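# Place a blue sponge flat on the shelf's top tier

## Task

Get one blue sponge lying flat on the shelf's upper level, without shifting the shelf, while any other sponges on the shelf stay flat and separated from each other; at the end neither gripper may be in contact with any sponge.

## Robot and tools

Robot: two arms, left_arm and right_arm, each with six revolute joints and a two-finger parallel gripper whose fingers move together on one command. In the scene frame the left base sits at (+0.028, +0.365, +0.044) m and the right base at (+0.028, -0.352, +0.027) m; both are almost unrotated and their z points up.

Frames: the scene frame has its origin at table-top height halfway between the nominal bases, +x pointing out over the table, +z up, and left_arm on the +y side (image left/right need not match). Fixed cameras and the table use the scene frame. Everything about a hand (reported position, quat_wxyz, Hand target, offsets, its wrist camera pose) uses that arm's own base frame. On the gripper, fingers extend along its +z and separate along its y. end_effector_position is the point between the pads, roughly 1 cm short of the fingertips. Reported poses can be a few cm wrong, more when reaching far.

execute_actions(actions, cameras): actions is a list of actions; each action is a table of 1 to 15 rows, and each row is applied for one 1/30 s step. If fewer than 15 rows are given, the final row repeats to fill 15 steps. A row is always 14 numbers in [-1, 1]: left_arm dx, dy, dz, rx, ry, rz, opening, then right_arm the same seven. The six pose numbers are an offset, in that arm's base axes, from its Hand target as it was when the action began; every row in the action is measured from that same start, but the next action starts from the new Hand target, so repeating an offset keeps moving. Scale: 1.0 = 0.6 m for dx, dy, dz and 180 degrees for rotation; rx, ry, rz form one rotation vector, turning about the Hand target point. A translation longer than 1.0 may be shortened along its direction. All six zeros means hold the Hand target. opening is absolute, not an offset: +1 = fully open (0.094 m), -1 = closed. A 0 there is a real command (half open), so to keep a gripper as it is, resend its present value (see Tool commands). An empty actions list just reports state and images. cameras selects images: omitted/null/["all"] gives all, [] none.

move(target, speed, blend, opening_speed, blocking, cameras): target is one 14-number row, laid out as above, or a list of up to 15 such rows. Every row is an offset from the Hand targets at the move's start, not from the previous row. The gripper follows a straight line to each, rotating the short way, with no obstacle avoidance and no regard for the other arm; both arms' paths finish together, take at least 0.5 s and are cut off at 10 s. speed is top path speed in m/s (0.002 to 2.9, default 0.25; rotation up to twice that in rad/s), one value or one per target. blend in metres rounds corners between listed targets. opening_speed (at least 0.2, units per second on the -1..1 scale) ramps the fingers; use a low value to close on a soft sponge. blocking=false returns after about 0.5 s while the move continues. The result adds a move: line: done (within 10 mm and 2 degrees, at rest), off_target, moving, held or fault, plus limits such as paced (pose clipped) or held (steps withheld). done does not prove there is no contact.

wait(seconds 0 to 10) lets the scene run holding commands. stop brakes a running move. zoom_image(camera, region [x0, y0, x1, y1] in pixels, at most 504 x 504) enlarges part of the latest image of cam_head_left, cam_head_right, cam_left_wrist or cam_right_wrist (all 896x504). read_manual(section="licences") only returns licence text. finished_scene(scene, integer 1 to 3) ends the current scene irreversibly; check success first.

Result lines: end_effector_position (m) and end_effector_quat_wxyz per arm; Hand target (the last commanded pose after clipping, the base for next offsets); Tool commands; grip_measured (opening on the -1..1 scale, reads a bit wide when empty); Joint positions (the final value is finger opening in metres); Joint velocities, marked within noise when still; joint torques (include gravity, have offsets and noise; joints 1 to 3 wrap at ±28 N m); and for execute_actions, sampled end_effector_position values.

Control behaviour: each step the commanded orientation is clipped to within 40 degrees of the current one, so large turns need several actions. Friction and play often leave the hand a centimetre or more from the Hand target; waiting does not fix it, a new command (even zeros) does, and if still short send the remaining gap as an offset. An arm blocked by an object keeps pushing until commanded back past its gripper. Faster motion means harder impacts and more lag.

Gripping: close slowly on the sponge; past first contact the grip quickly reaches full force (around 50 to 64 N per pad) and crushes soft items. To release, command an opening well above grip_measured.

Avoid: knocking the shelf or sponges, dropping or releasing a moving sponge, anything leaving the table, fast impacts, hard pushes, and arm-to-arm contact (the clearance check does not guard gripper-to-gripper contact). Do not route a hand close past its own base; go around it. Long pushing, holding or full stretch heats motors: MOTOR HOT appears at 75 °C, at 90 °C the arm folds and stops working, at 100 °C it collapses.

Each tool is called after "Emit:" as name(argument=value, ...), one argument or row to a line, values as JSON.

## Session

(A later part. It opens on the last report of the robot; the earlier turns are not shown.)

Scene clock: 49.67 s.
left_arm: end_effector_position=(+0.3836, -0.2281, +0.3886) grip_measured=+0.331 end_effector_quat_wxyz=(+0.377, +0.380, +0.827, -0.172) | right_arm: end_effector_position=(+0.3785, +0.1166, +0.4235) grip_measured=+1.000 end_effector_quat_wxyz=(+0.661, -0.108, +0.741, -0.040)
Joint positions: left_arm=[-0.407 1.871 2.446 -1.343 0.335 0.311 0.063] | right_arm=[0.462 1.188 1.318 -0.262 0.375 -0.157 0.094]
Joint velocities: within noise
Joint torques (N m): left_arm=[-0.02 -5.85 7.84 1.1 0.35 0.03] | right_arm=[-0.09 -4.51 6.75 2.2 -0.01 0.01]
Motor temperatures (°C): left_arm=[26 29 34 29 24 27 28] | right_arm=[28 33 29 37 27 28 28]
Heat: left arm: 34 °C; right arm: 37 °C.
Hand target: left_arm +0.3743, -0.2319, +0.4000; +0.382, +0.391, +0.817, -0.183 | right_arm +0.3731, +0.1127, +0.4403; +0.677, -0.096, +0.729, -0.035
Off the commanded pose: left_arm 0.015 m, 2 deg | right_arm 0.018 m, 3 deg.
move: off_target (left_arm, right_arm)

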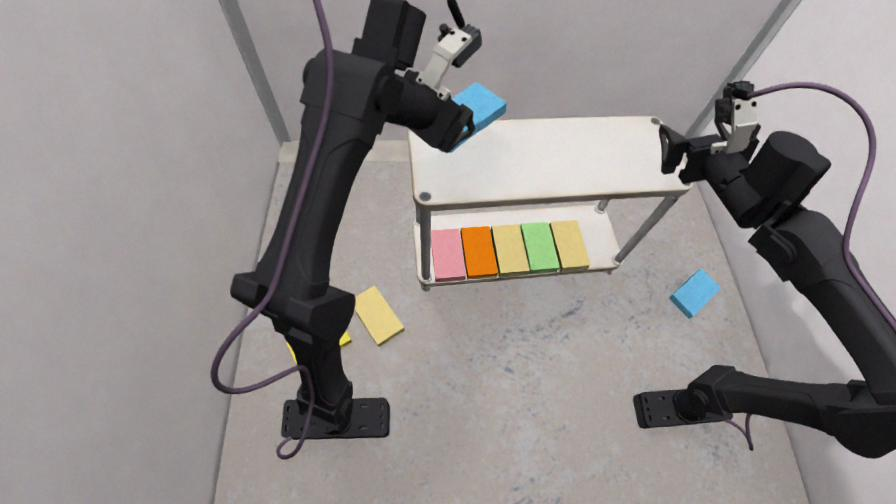

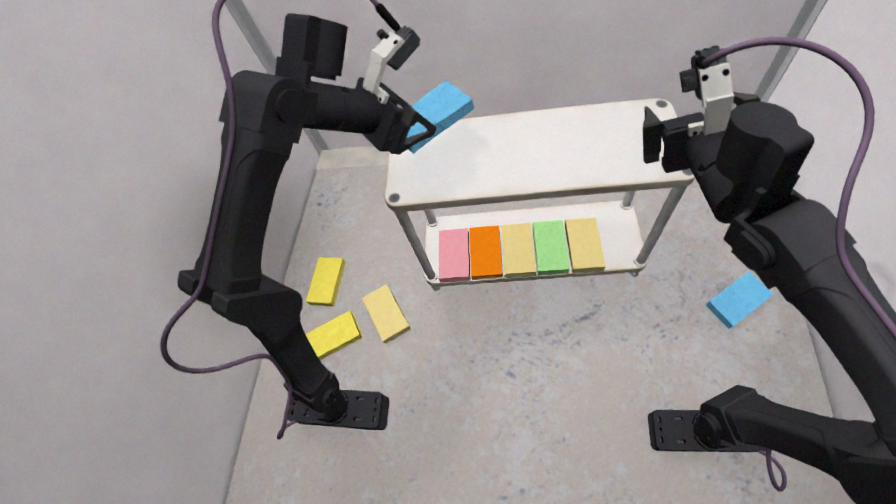

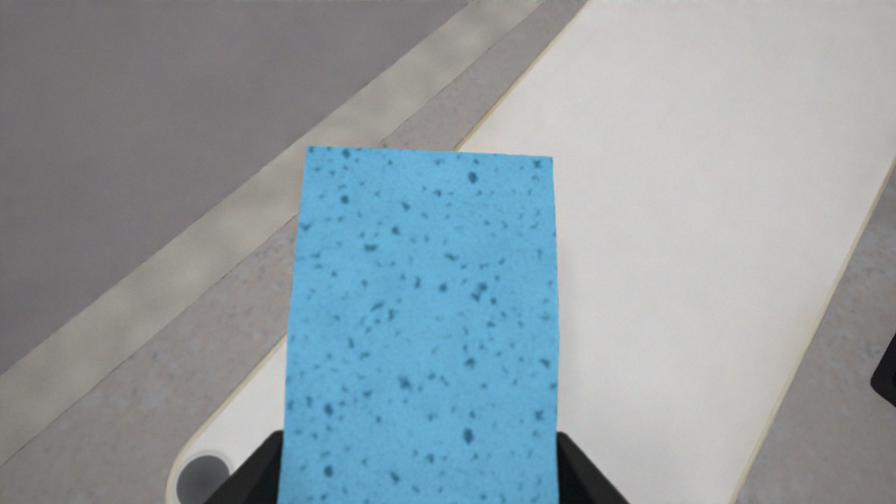

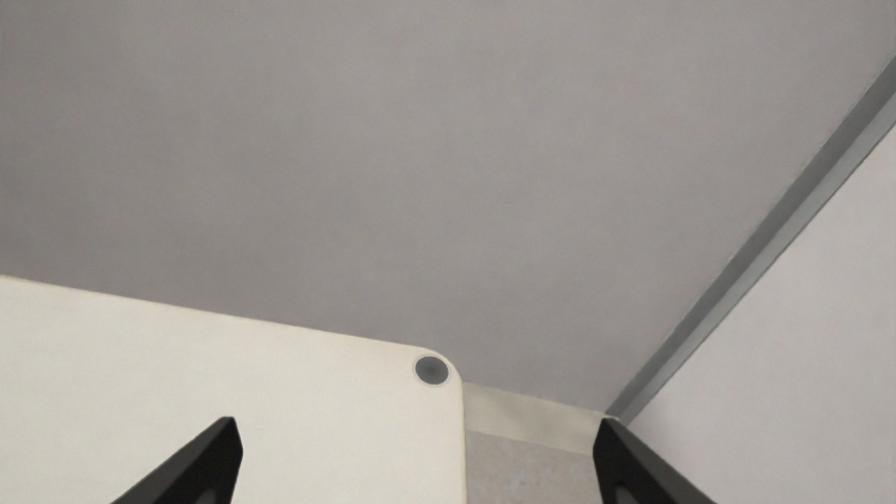

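Emit:
move(
  target=[-0.0533, 0.0125, -0.0417, 0.0168, 0.0145, 0, 0.22, 0, 0, 0, 0, 0, 0, 1.0],
  speed=0.1,
)

Scene clock: 52.57 s.
left_arm: end_effector_position=(+0.3489, -0.2241, +0.3600) grip_measured=+0.331 end_effector_quat_wxyz=(+0.328, +0.391, +0.843, -0.170) | right_arm: end_effector_position=(+0.3785, +0.1166, +0.4235) grip_measured=+1.000 end_effector_quat_wxyz=(+0.661, -0.108, +0.741, -0.040)
Joint positions: left_arm=[-0.438 1.747 2.219 -1.345 0.32 0.312 0.063] | right_arm=[0.462 1.188 1.318 -0.262 0.375 -0.157 0.094]
Joint velocities: within noise
Joint torques (N m): left_arm=[-0.39 -8.06 3.55 1.48 0.1 0] | right_arm=[-0.1 -4.51 6.75 2.2 -0.01 0.01]
Motor temperatures (°C): left_arm=[26 29 34 29 24 27 29] | right_arm=[28 33 29 37 27 28 28]
Heat: left arm: 34 °C; right arm: 37 °C.
Hand target: left_arm +0.3423, -0.2244, +0.3750; +0.353, +0.397, +0.830, -0.170 | right_arm +0.3731, +0.1127, +0.4403; +0.677, -0.096, +0.729, -0.035
Off the commanded pose: left_arm 0.016 m, 3 deg | right_arm 0.018 m, 3 deg.
move: off_target (left_arm, right_arm)

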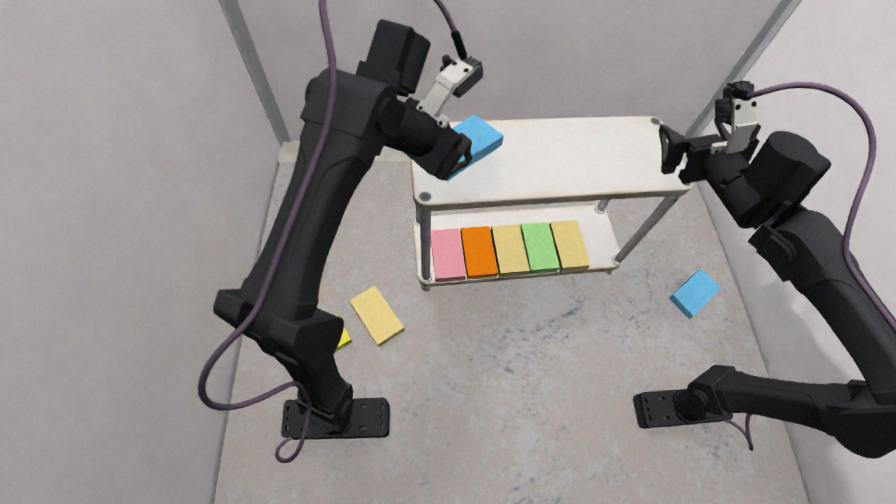

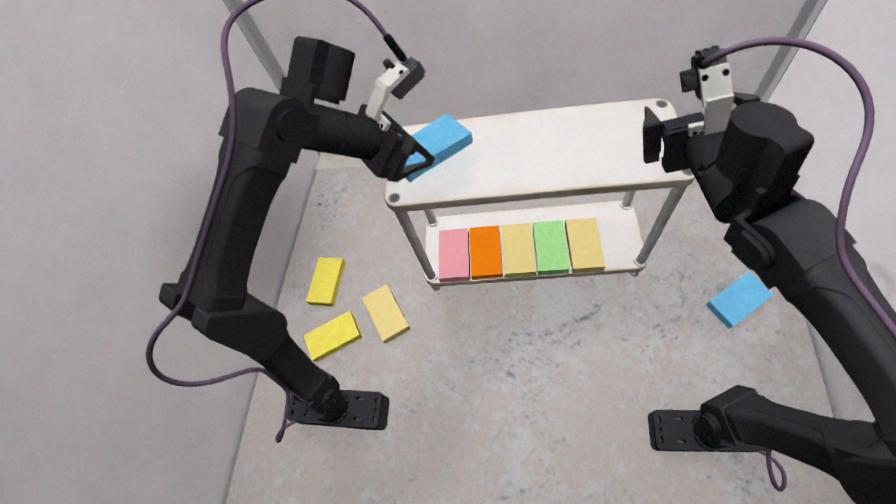

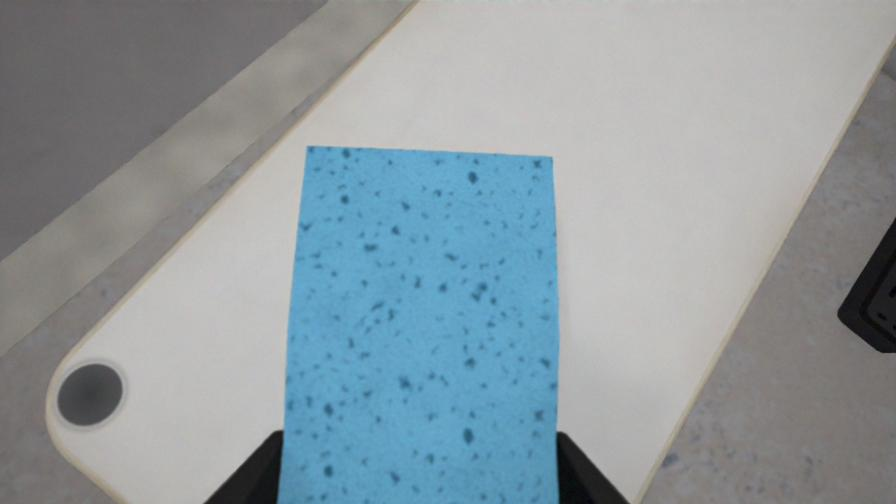

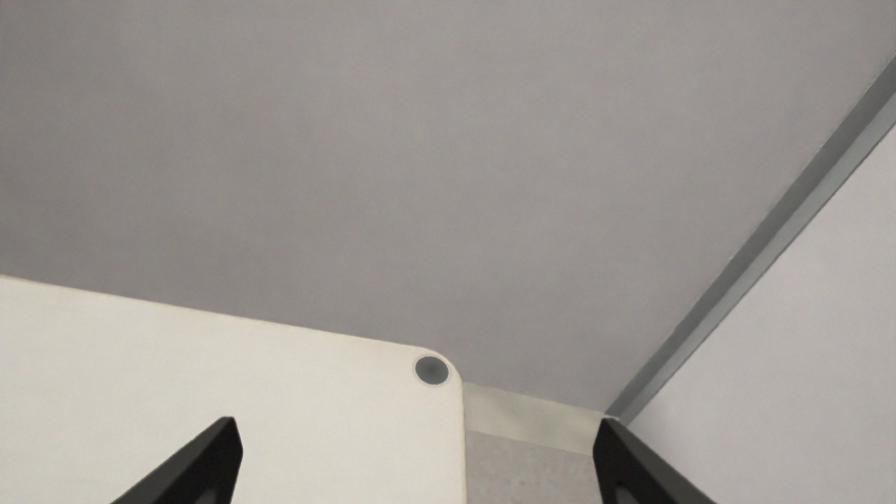

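Emit:
move(
  target=[0.0117, -0.0133, -0.0333, -0.0018, -0.0123, 0, 0.22, 0, 0, 0, 0, 0, 0, 1.0],
  speed=0.08,
)

Scene clock: 56.77 s.
left_arm: end_effector_position=(+0.3512, -0.2277, +0.3354) grip_measured=+0.331 end_effector_quat_wxyz=(+0.332, +0.398, +0.840, -0.162) | right_arm: end_effector_position=(+0.3785, +0.1166, +0.4235) grip_measured=+1.000 end_effector_quat_wxyz=(+0.661, -0.108, +0.741, -0.040)
Joint positions: left_arm=[-0.452 1.676 2.012 -1.2 0.3 0.323 0.063] | right_arm=[0.462 1.188 1.318 -0.262 0.375 -0.157 0.094]
Joint velocities: within noise
Joint torques (N m): left_arm=[-0.39 -8.01 3.9 1.77 0.05 -0.04] | right_arm=[-0.1 -4.51 6.75 2.2 -0.01 0.01]
Motor temperatures (°C): left_arm=[26 30 33 30 24 27 29] | right_arm=[28 33 29 38 27 28 28]
Heat: left arm: 33 °C; right arm: 38 °C.
Hand target: left_arm +0.3494, -0.2324, +0.3550; +0.370, +0.399, +0.823, -0.164 | right_arm +0.3731, +0.1127, +0.4403; +0.677, -0.096, +0.729, -0.035
Off the commanded pose: left_arm 0.020 m, 5 deg | right_arm 0.018 m, 3 deg.
move: off_target (left_arm, right_arm)

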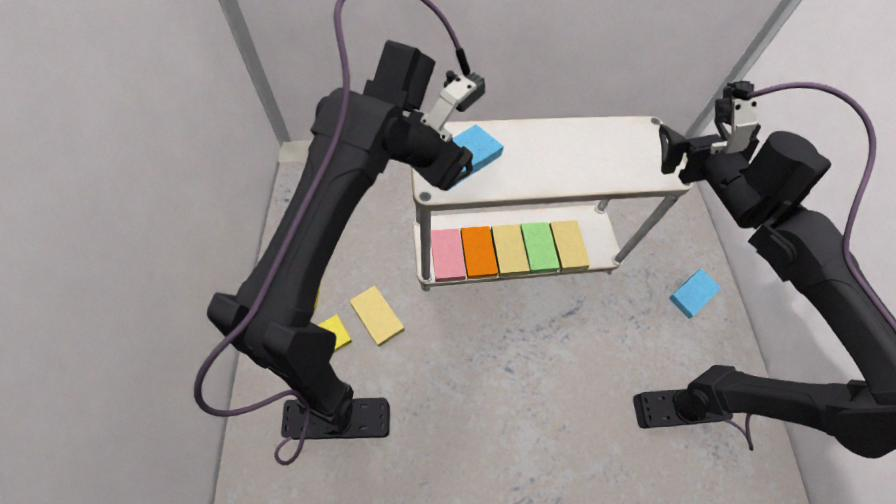

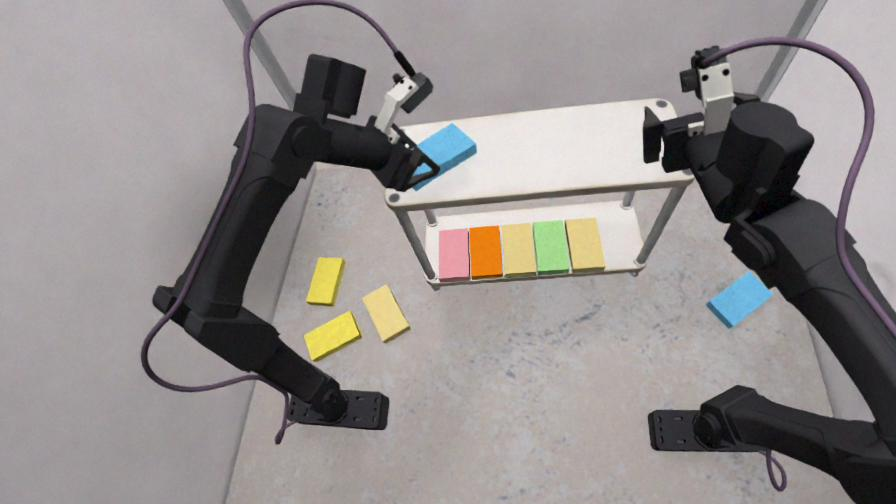

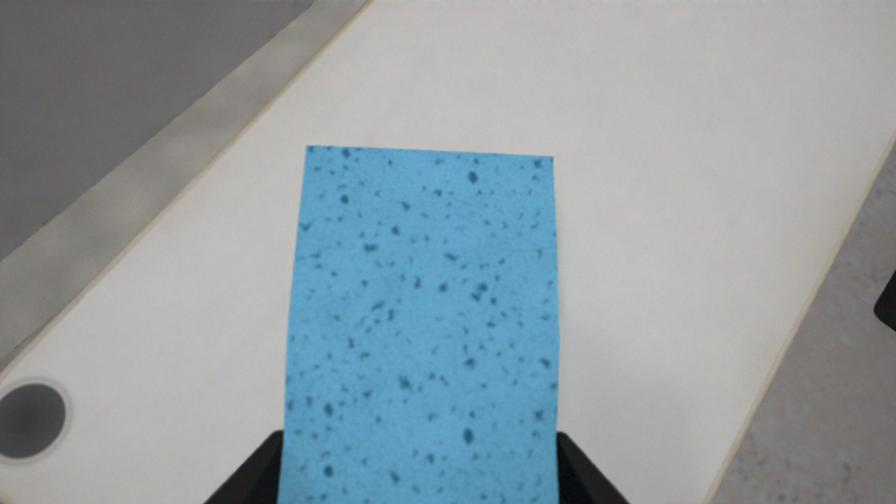

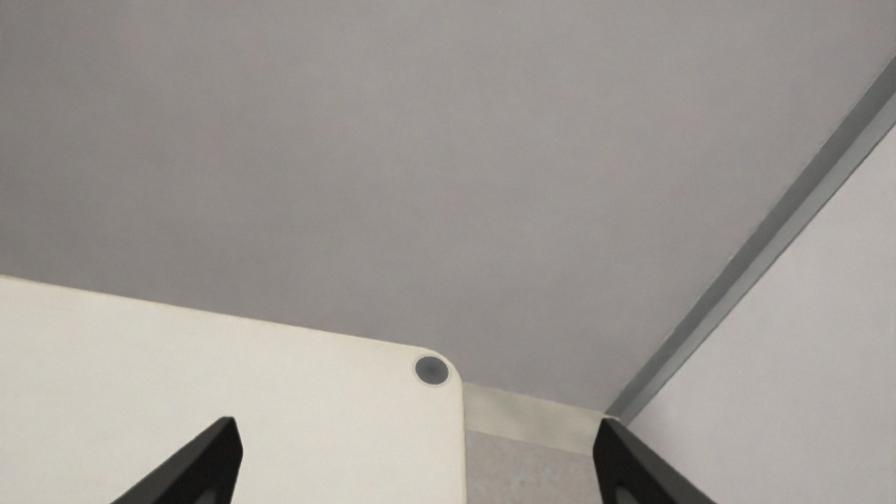

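Emit:
move(
  target=[0, 0, -0.0133, -0.0086, -0.0070, 0, 0.22, 0, 0, 0, 0, 0, 0, 1.0],
  speed=0.05,
  cameras=["cam_left_wrist", "cam_head_right", "cam_head_left"],
)

Scene clock: 58.20 s.
left_arm: end_effector_position=(+0.3518, -0.2280, +0.3350) grip_measured=+0.331 end_effector_quat_wxyz=(+0.360, +0.394, +0.830, -0.164) | right_arm: end_effector_position=(+0.3785, +0.1166, +0.4235) grip_measured=+1.000 end_effector_quat_wxyz=(+0.661, -0.108, +0.741, -0.040)
Joint positions: left_arm=[-0.452 1.61 1.892 -1.085 0.3 0.314 0.063] | right_arm=[0.462 1.188 1.318 -0.262 0.375 -0.157 0.094]
Joint velocities: within noise
Joint torques (N m): left_arm=[-0.1 -6.84 3.67 1.73 0.18 -0.09] | right_arm=[-0.09 -4.51 6.75 2.2 -0.01 0.01]
Motor temperatures (°C): left_arm=[26 30 33 30 24 27 29] | right_arm=[28 33 29 38 27 28 28]
Heat: left arm: 33 °C; right arm: 38 °C.
Hand target: left_arm +0.3494, -0.2324, +0.3470; +0.384, +0.396, +0.816, -0.171 | right_arm +0.3731, +0.1127, +0.4403; +0.677, -0.096, +0.729, -0.035
Off the commanded pose: left_arm 0.013 m, 3 deg | right_arm 0.018 m, 3 deg.
move: off_target (left_arm, right_arm)
Images, in order (width x height): cam_head_left 896x504, cam_head_right 896x504, cam_left_wrist 896x504.

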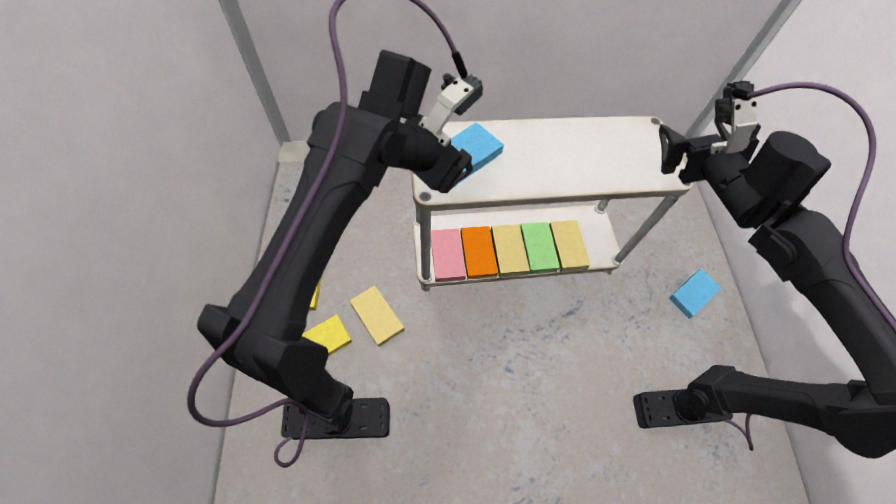

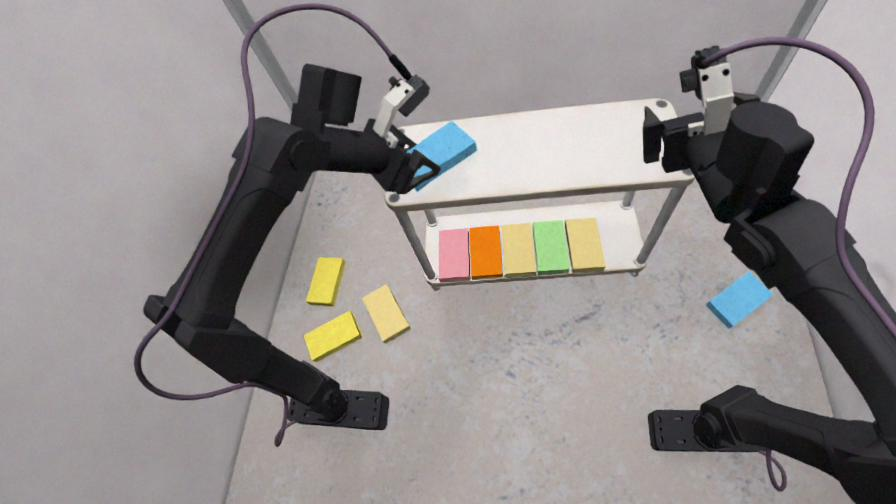

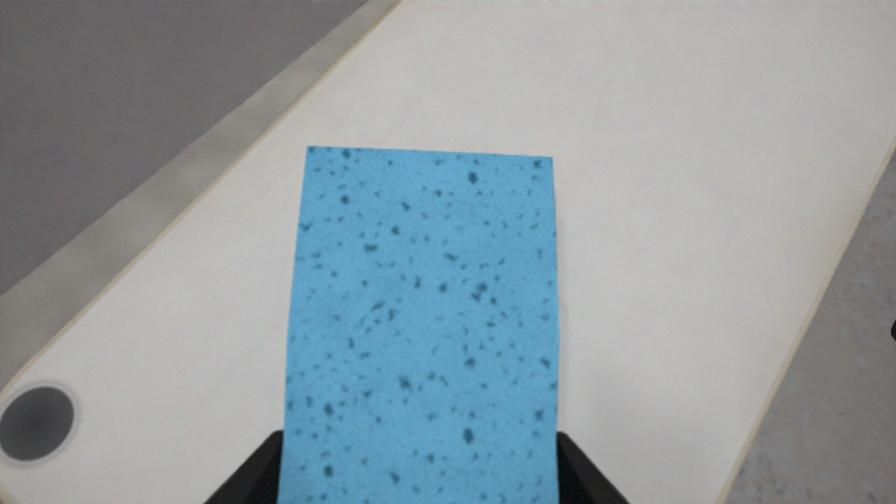

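Emit:
zoom_image(
  camera="cam_head_right",
  region=[370, 80, 530, 220],
)

Emit:
zoom_image(
  camera="cam_head_left",
  region=[390, 80, 550, 220],
)

Emit:
zoom_image(
  camera="cam_left_wrist",
  region=[250, 100, 650, 400],
)

Scaled by 3.150 from the camera's 896x504 image, which has a finer 1280x720 frame.

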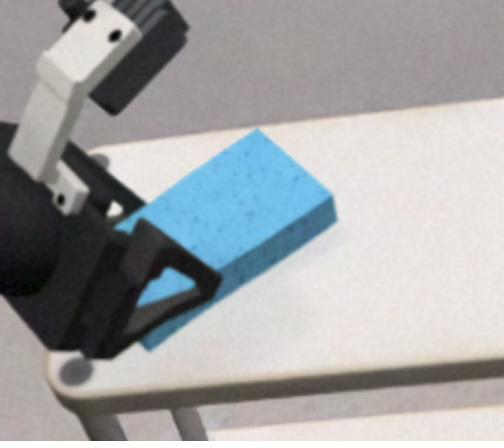

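Scaled by 3.150 from the camera's 896x504 image, which has a finer 1280x720 frame.

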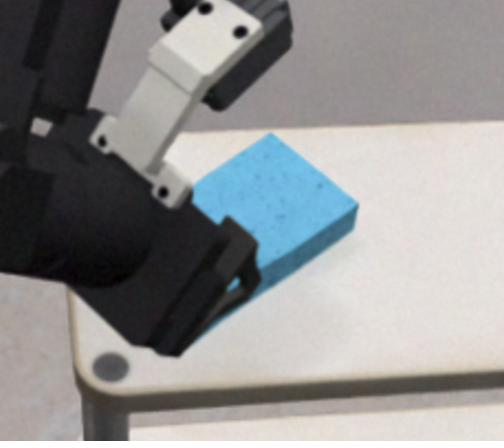

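Scaled by 1.260 from the camera's 896x504 image, which has a finer 1280x720 frame.

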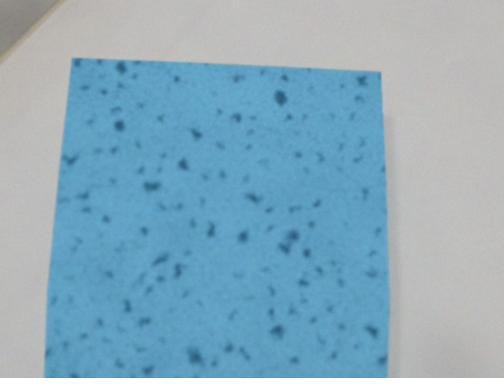

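Emit:
move(
  target=[0, 0, -0.0133, 0, 0, 0, 0.22, 0, 0, 0, 0, 0, 0, 1.0],
  speed=0.05,
  cameras=["cam_left_wrist", "cam_head_right", "cam_head_left"],
)

Scene clock: 60.27 s.
left_arm: end_effector_position=(+0.3520, -0.2281, +0.3363) grip_measured=+0.331 end_effector_quat_wxyz=(+0.374, +0.391, +0.825, -0.165) | right_arm: end_effector_position=(+0.3785, +0.1166, +0.4235) grip_measured=+1.000 end_effector_quat_wxyz=(+0.661, -0.108, +0.741, -0.040)
Joint positions: left_arm=[-0.452 1.581 1.843 -1.033 0.3 0.306 0.063] | right_arm=[0.462 1.188 1.318 -0.262 0.375 -0.157 0.094]
Joint velocities: within noise
Joint torques (N m): left_arm=[-0.01 -5.89 3.29 1.66 0.17 -0.06] | right_arm=[-0.1 -4.49 6.74 2.2 -0.01 0.01]
Motor temperatures (°C): left_arm=[26 30 33 30 24 27 29] | right_arm=[28 33 29 38 27 28 28]
Heat: left arm: 33 °C; right arm: 38 °C.
Hand target: left_arm +0.3494, -0.2324, +0.3390; +0.384, +0.396, +0.816, -0.171 | right_arm +0.3731, +0.1127, +0.4403; +0.677, -0.096, +0.729, -0.035
Off the commanded pose: left_arm 0.006 m, 2 deg | right_arm 0.018 m, 3 deg.
move: off_target (right_arm)
Images, in order (width x height): cam_head_left 896x504, cam_head_right 896x504, cam_left_wrist 896x504.

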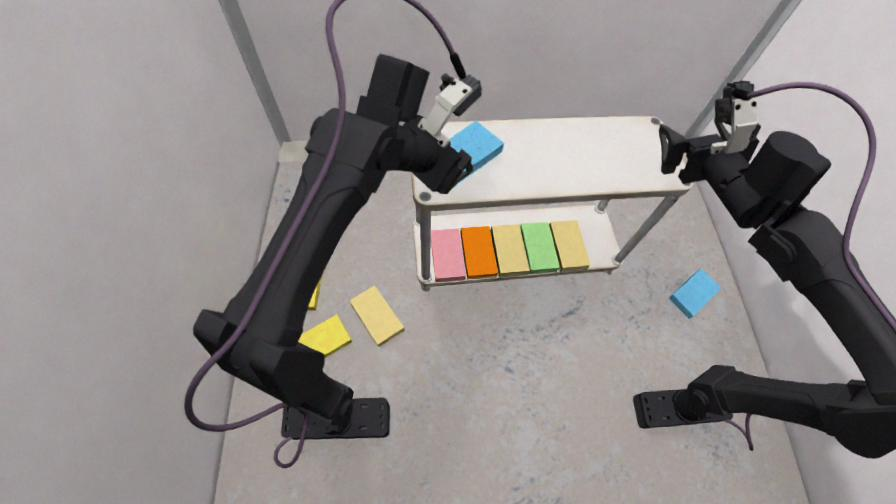

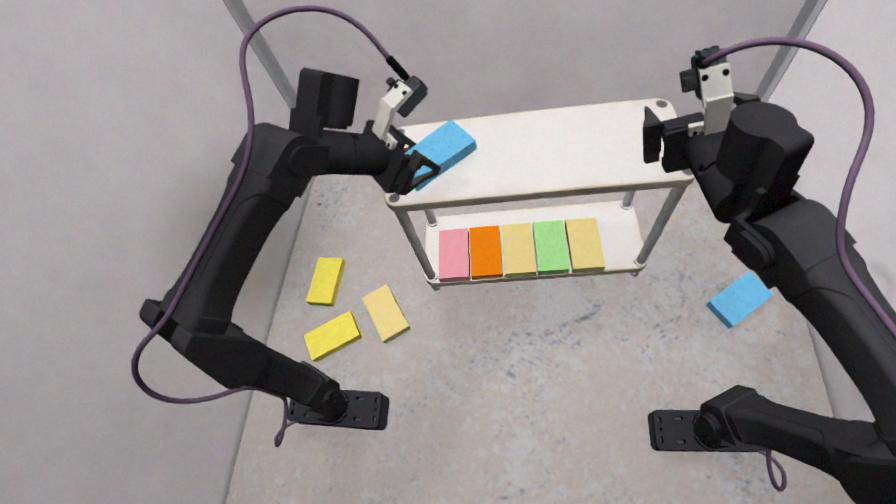

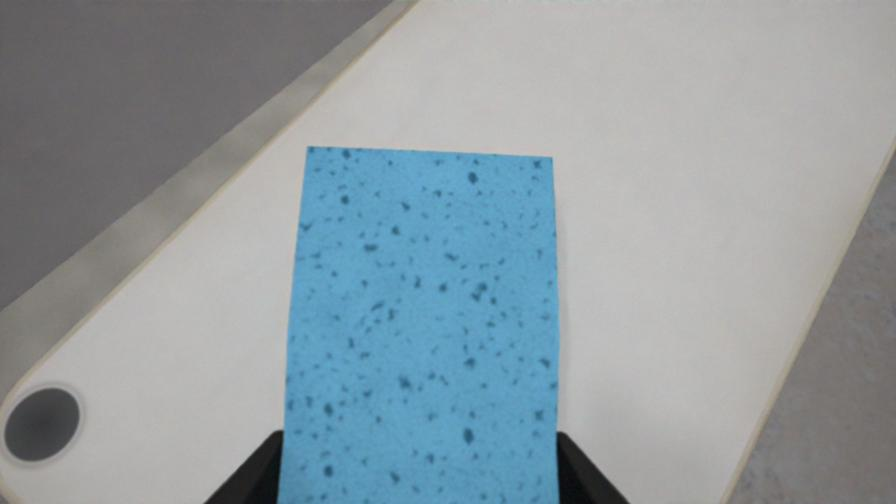

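Emit:
move(
  target=[0, 0, 0, 0.0149, 0.0124, 0, 0.22, 0, 0, 0, 0, 0, 0, 1.0],
  speed=0.05,
  cameras=["cam_left_wrist", "cam_head_right", "cam_head_left"],
)

Scene clock: 62.10 s.
left_arm: end_effector_position=(+0.3552, -0.2310, +0.3356) grip_measured=+0.331 end_effector_quat_wxyz=(+0.367, +0.392, +0.827, -0.164) | right_arm: end_effector_position=(+0.3785, +0.1166, +0.4235) grip_measured=+1.000 end_effector_quat_wxyz=(+0.661, -0.108, +0.741, -0.040)
Joint positions: left_arm=[-0.456 1.61 1.881 -1.056 0.295 0.306 0.063] | right_arm=[0.462 1.188 1.318 -0.262 0.375 -0.157 0.094]
Joint velocities: within noise
Joint torques (N m): left_arm=[-0.42 -4.11 8.29 0.89 -0.01 0.06] | right_arm=[-0.1 -4.51 6.75 2.2 -0.01 0.01]
Motor temperatures (°C): left_arm=[26 30 33 30 24 27 29] | right_arm=[28 33 29 38 27 28 28]
Heat: left arm: 33 °C; right arm: 38 °C.
Hand target: left_arm +0.3494, -0.2324, +0.3390; +0.359, +0.401, +0.827, -0.160 | right_arm +0.3731, +0.1127, +0.4403; +0.677, -0.096, +0.729, -0.035
Off the commanded pose: left_arm 0.007 m, 2 deg | right_arm 0.018 m, 3 deg.
move: off_target (right_arm)
Images, in order (width x height): cam_head_left 896x504, cam_head_right 896x504, cam_left_wrist 896x504.

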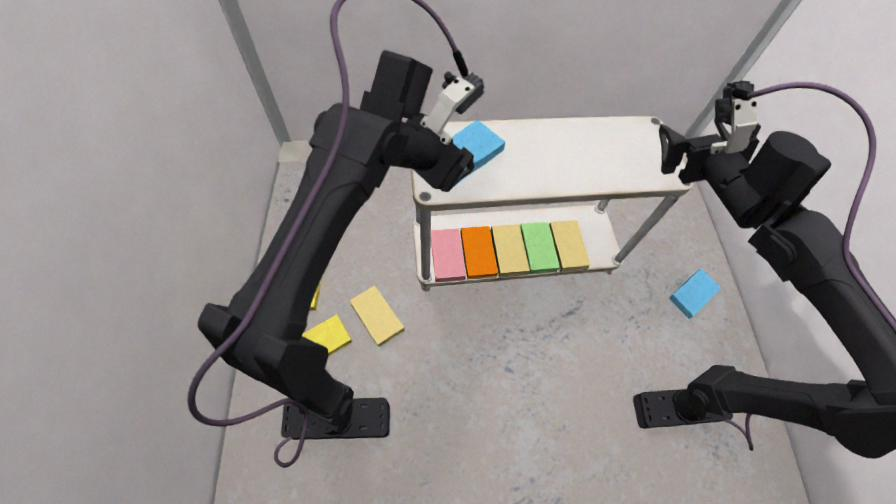

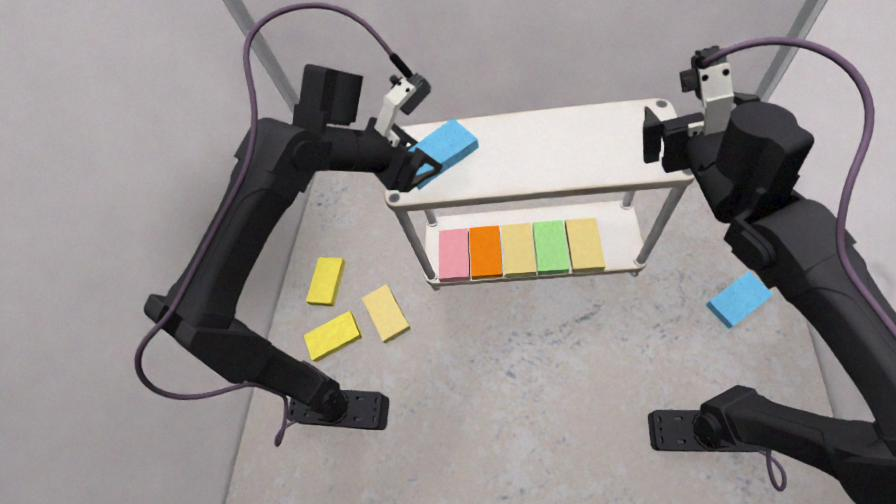

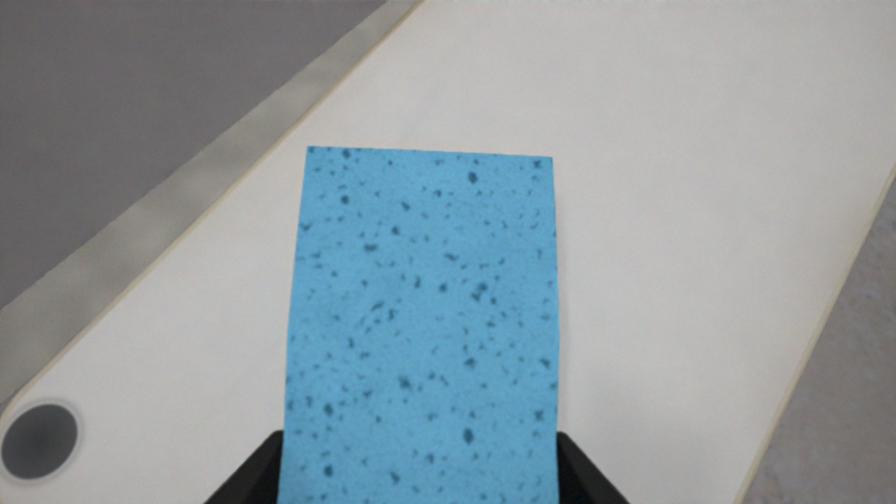

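Emit:
move(
  target=[0, 0, 0.0075, 0.003, 0.0025, 0, 0.22, 0, 0, 0, 0, 0, 0, 1.0],
  speed=0.05,
  cameras=["cam_left_wrist", "cam_head_right", "cam_head_left"],
)

Scene clock: 63.83 s.
left_arm: end_effector_position=(+0.3555, -0.2311, +0.3350) grip_measured=+0.331 end_effector_quat_wxyz=(+0.355, +0.394, +0.833, -0.160) | right_arm: end_effector_position=(+0.3785, +0.1166, +0.4235) grip_measured=+1.000 end_effector_quat_wxyz=(+0.661, -0.108, +0.741, -0.040)
Joint positions: left_arm=[-0.459 1.639 1.932 -1.105 0.287 0.309 0.063] | right_arm=[0.462 1.188 1.318 -0.262 0.375 -0.157 0.094]
Joint velocities: within noise
Joint torques (N m): left_arm=[-0.42 -4.67 8.68 0.91 0 0.05] | right_arm=[-0.1 -4.51 6.75 2.2 -0.01 0.01]
Motor temperatures (°C): left_arm=[26 30 33 29 24 27 29] | right_arm=[28 33 29 38 27 28 28]
Heat: left arm: 33 °C; right arm: 38 °C.
Hand target: left_arm +0.3494, -0.2324, +0.3435; +0.354, +0.403, +0.830, -0.157 | right_arm +0.3731, +0.1127, +0.4403; +0.677, -0.096, +0.729, -0.035
Off the commanded pose: left_arm 0.011 m, 1 deg | right_arm 0.018 m, 3 deg.
move: off_target (left_arm, right_arm)
Images, in order (width x height): cam_head_left 896x504, cam_head_right 896x504, cam_left_wrist 896x504.

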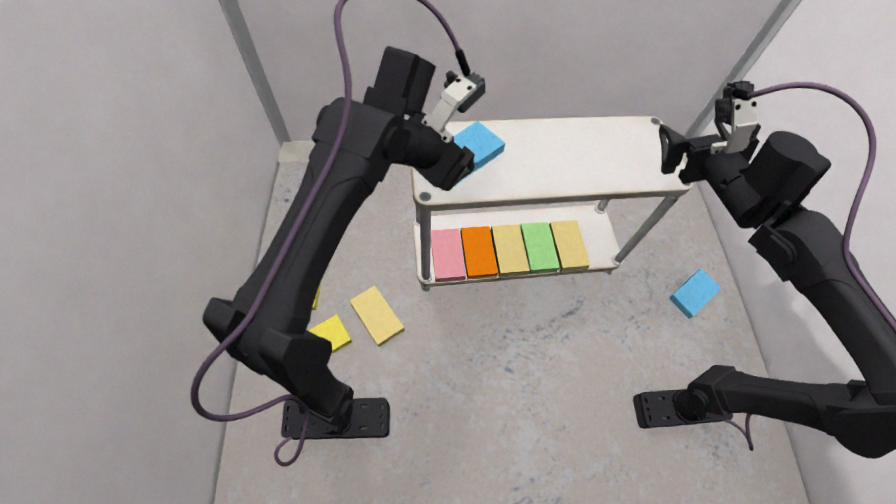

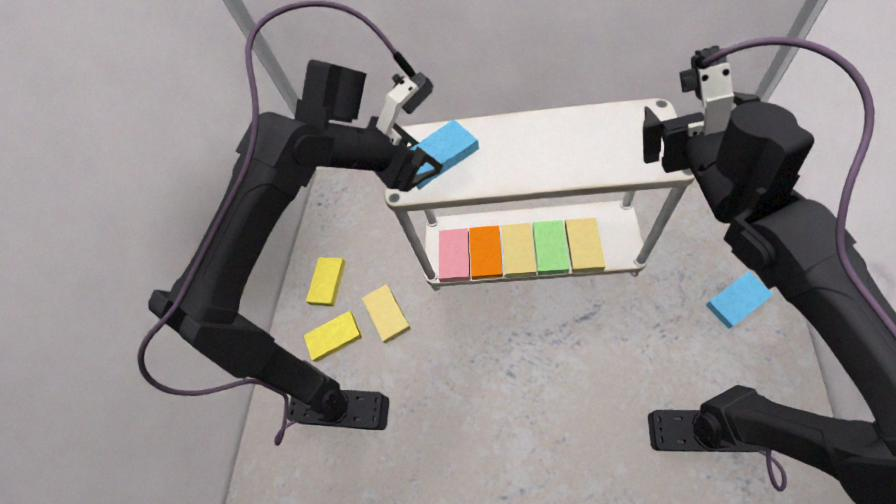

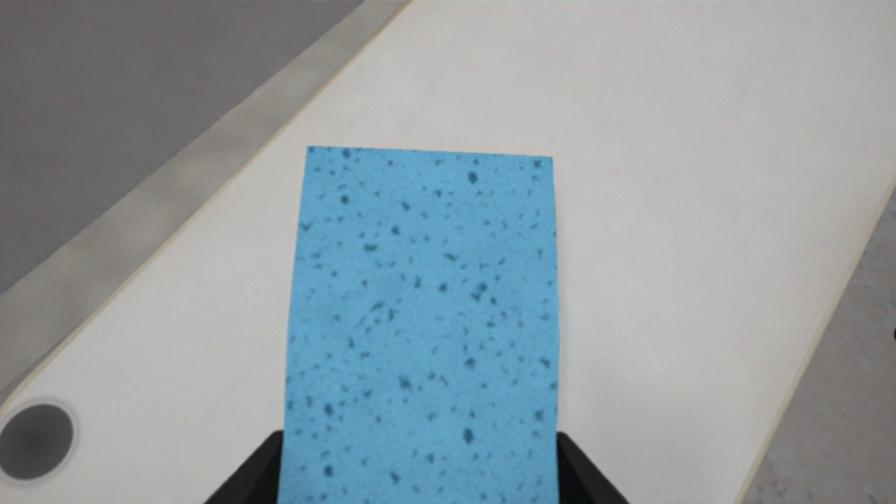

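Emit:
move(
  target=[0, 0, 0.0083, 0.003, 0.0025, 0, 0.22, 0, 0, 0, 0, 0, 0, 1.0],
  speed=0.05,
  cameras=["cam_left_wrist", "cam_head_right"],
)

Scene clock: 65.40 s.
left_arm: end_effector_position=(+0.3555, -0.2296, +0.3341) grip_measured=+0.331 end_effector_quat_wxyz=(+0.340, +0.394, +0.840, -0.156) | right_arm: end_effector_position=(+0.3785, +0.1166, +0.4235) grip_measured=+1.000 end_effector_quat_wxyz=(+0.661, -0.108, +0.741, -0.040)
Joint positions: left_arm=[-0.459 1.672 1.99 -1.165 0.28 0.311 0.063] | right_arm=[0.462 1.188 1.318 -0.262 0.375 -0.157 0.094]
Joint velocities: within noise
Joint torques (N m): left_arm=[-0.57 -5.08 9.05 0.98 0.03 0.04] | right_arm=[-0.09 -4.51 6.74 2.2 -0.01 0.01]
Motor temperatures (°C): left_arm=[26 30 33 29 24 27 29] | right_arm=[28 33 29 38 27 28 28]
Heat: left arm: 33 °C; right arm: 38 °C.
Hand target: left_arm +0.3494, -0.2324, +0.3485; +0.348, +0.404, +0.832, -0.155 | right_arm +0.3731, +0.1127, +0.4403; +0.677, -0.096, +0.729, -0.035
Off the commanded pose: left_arm 0.016 m, 2 deg | right_arm 0.018 m, 3 deg.
move: off_target (left_arm, right_arm)
Images, in order (width x height): cam_head_right 896x504, cam_left_wrist 896x504.

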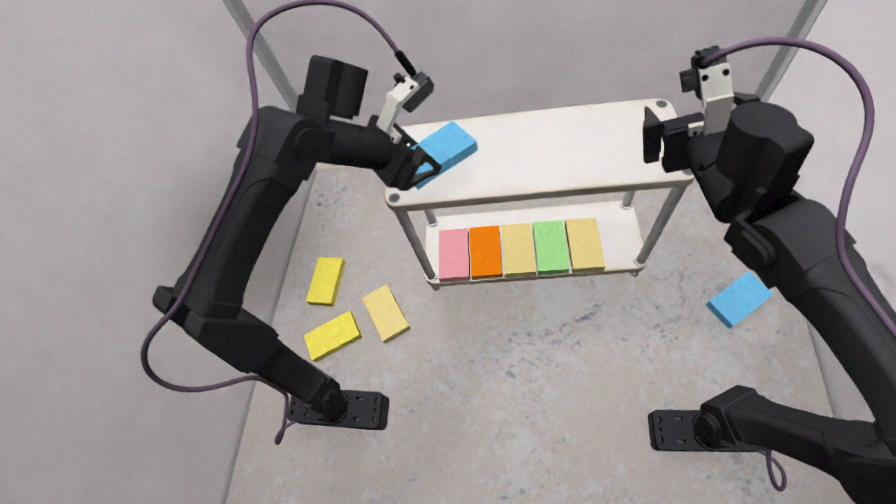

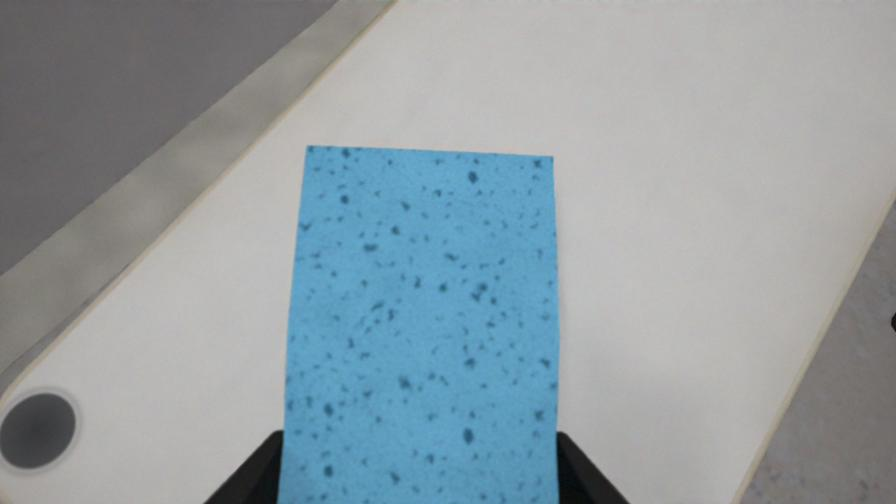

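Emit:
zoom_image(
  camera="cam_head_right",
  region=[370, 80, 530, 220],
)

Emit:
zoom_image(
  camera="cam_left_wrist",
  region=[500, 100, 700, 400],
)

Scaled by 3.150 from the camera's 896x504 image, which has a finer 1280x720 frame.

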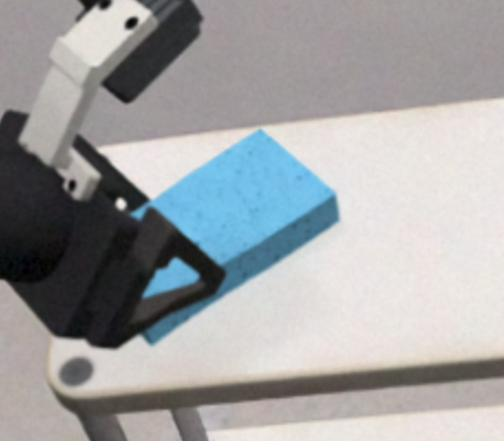

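Scaled by 1.680 from the camera's 896x504 image, which has a finer 1280x720 frame.

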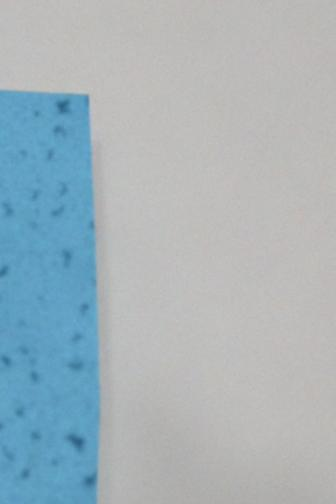

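Emit:
move(
  target=[0, 0, 0.005, 0, 0, 0, 0.7, 0, 0, 0, 0, 0, 0, 1.0],
  speed=0.05,
  opening_speed=0.4,
)

Scene clock: 67.87 s.
left_arm: end_effector_position=(+0.3552, -0.2292, +0.3363) grip_measured=+0.698 end_effector_quat_wxyz=(+0.338, +0.394, +0.840, -0.155) | right_arm: end_effector_position=(+0.3785, +0.1166, +0.4235) grip_measured=+1.000 end_effector_quat_wxyz=(+0.661, -0.108, +0.741, -0.040)
Joint positions: left_arm=[-0.459 1.681 2.015 -1.185 0.278 0.312 0.08] | right_arm=[0.462 1.188 1.318 -0.262 0.375 -0.157 0.094]
Joint velocities: within noise
Joint torques (N m): left_arm=[-0.55 -5.14 8.94 1.01 0.04 0.04] | right_arm=[-0.09 -4.51 6.74 2.2 -0.01 0.02]
Motor temperatures (°C): left_arm=[26 30 34 29 24 27 29] | right_arm=[28 33 29 39 27 28 28]
Heat: left arm: 34 °C; right arm: 39 °C.
Hand target: left_arm +0.3494, -0.2324, +0.3515; +0.348, +0.404, +0.832, -0.155 | right_arm +0.3731, +0.1127, +0.4403; +0.677, -0.096, +0.729, -0.035
Off the commanded pose: left_arm 0.017 m, 2 deg | right_arm 0.018 m, 3 deg.
move: off_target (left_arm, right_arm)

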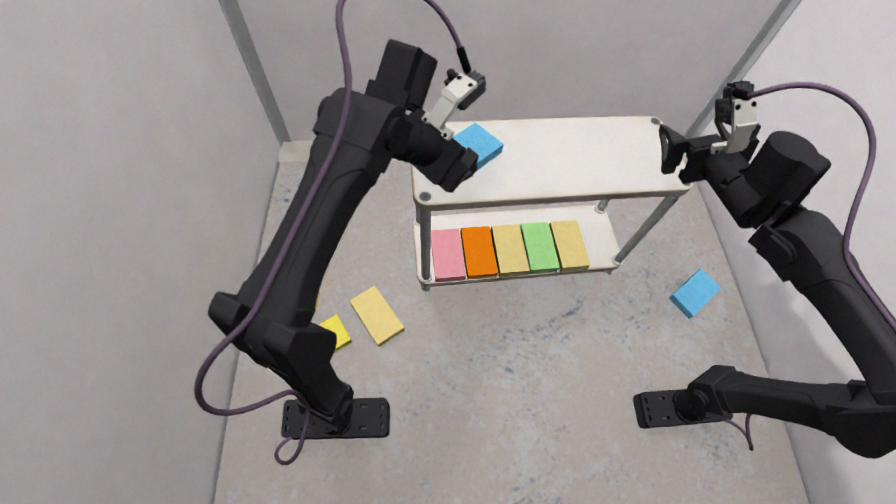

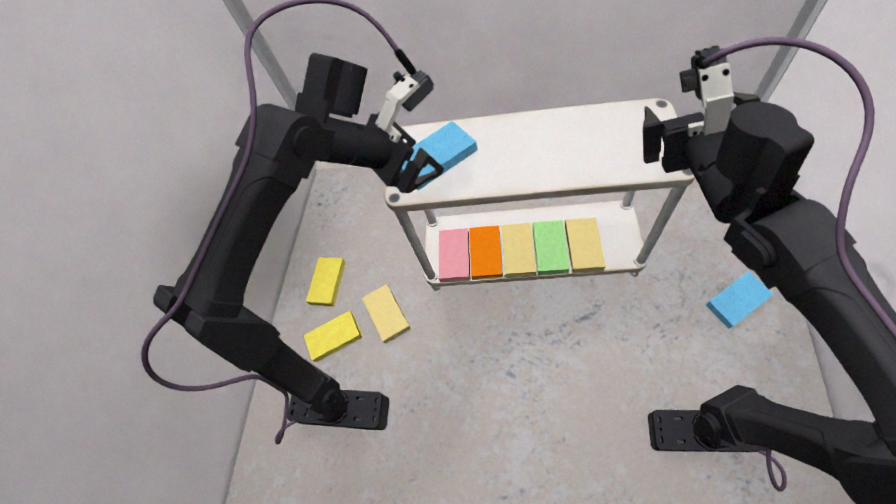

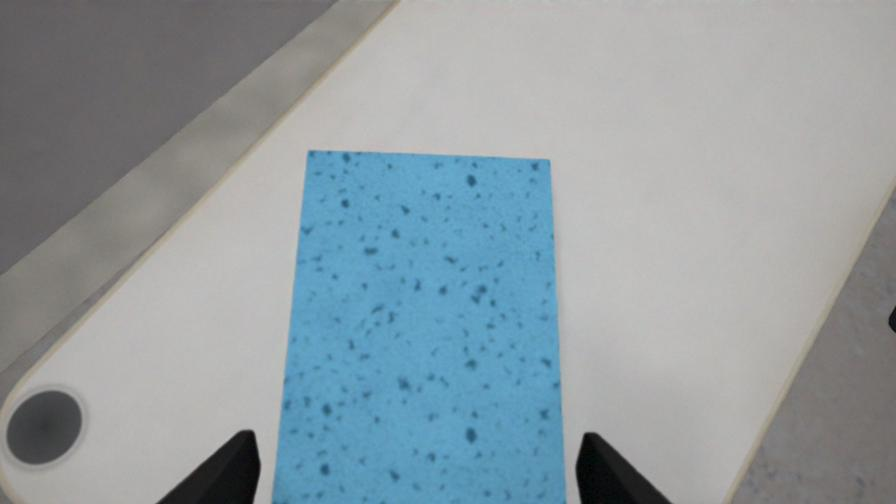

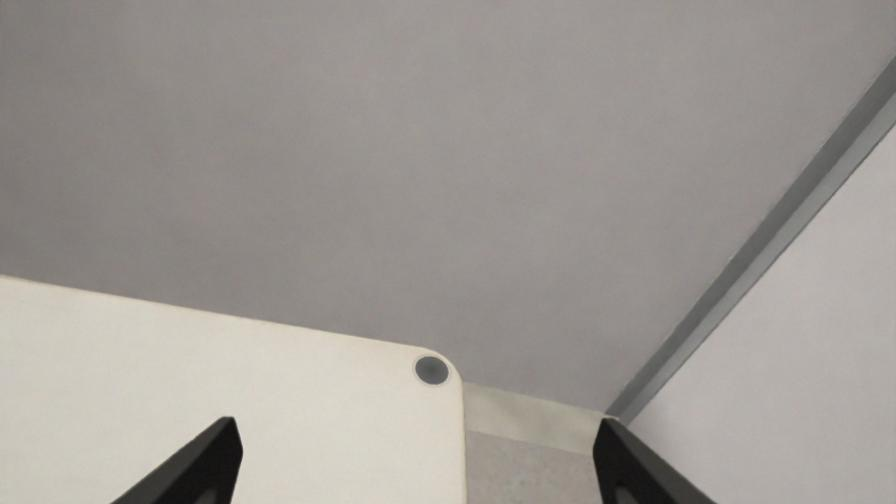

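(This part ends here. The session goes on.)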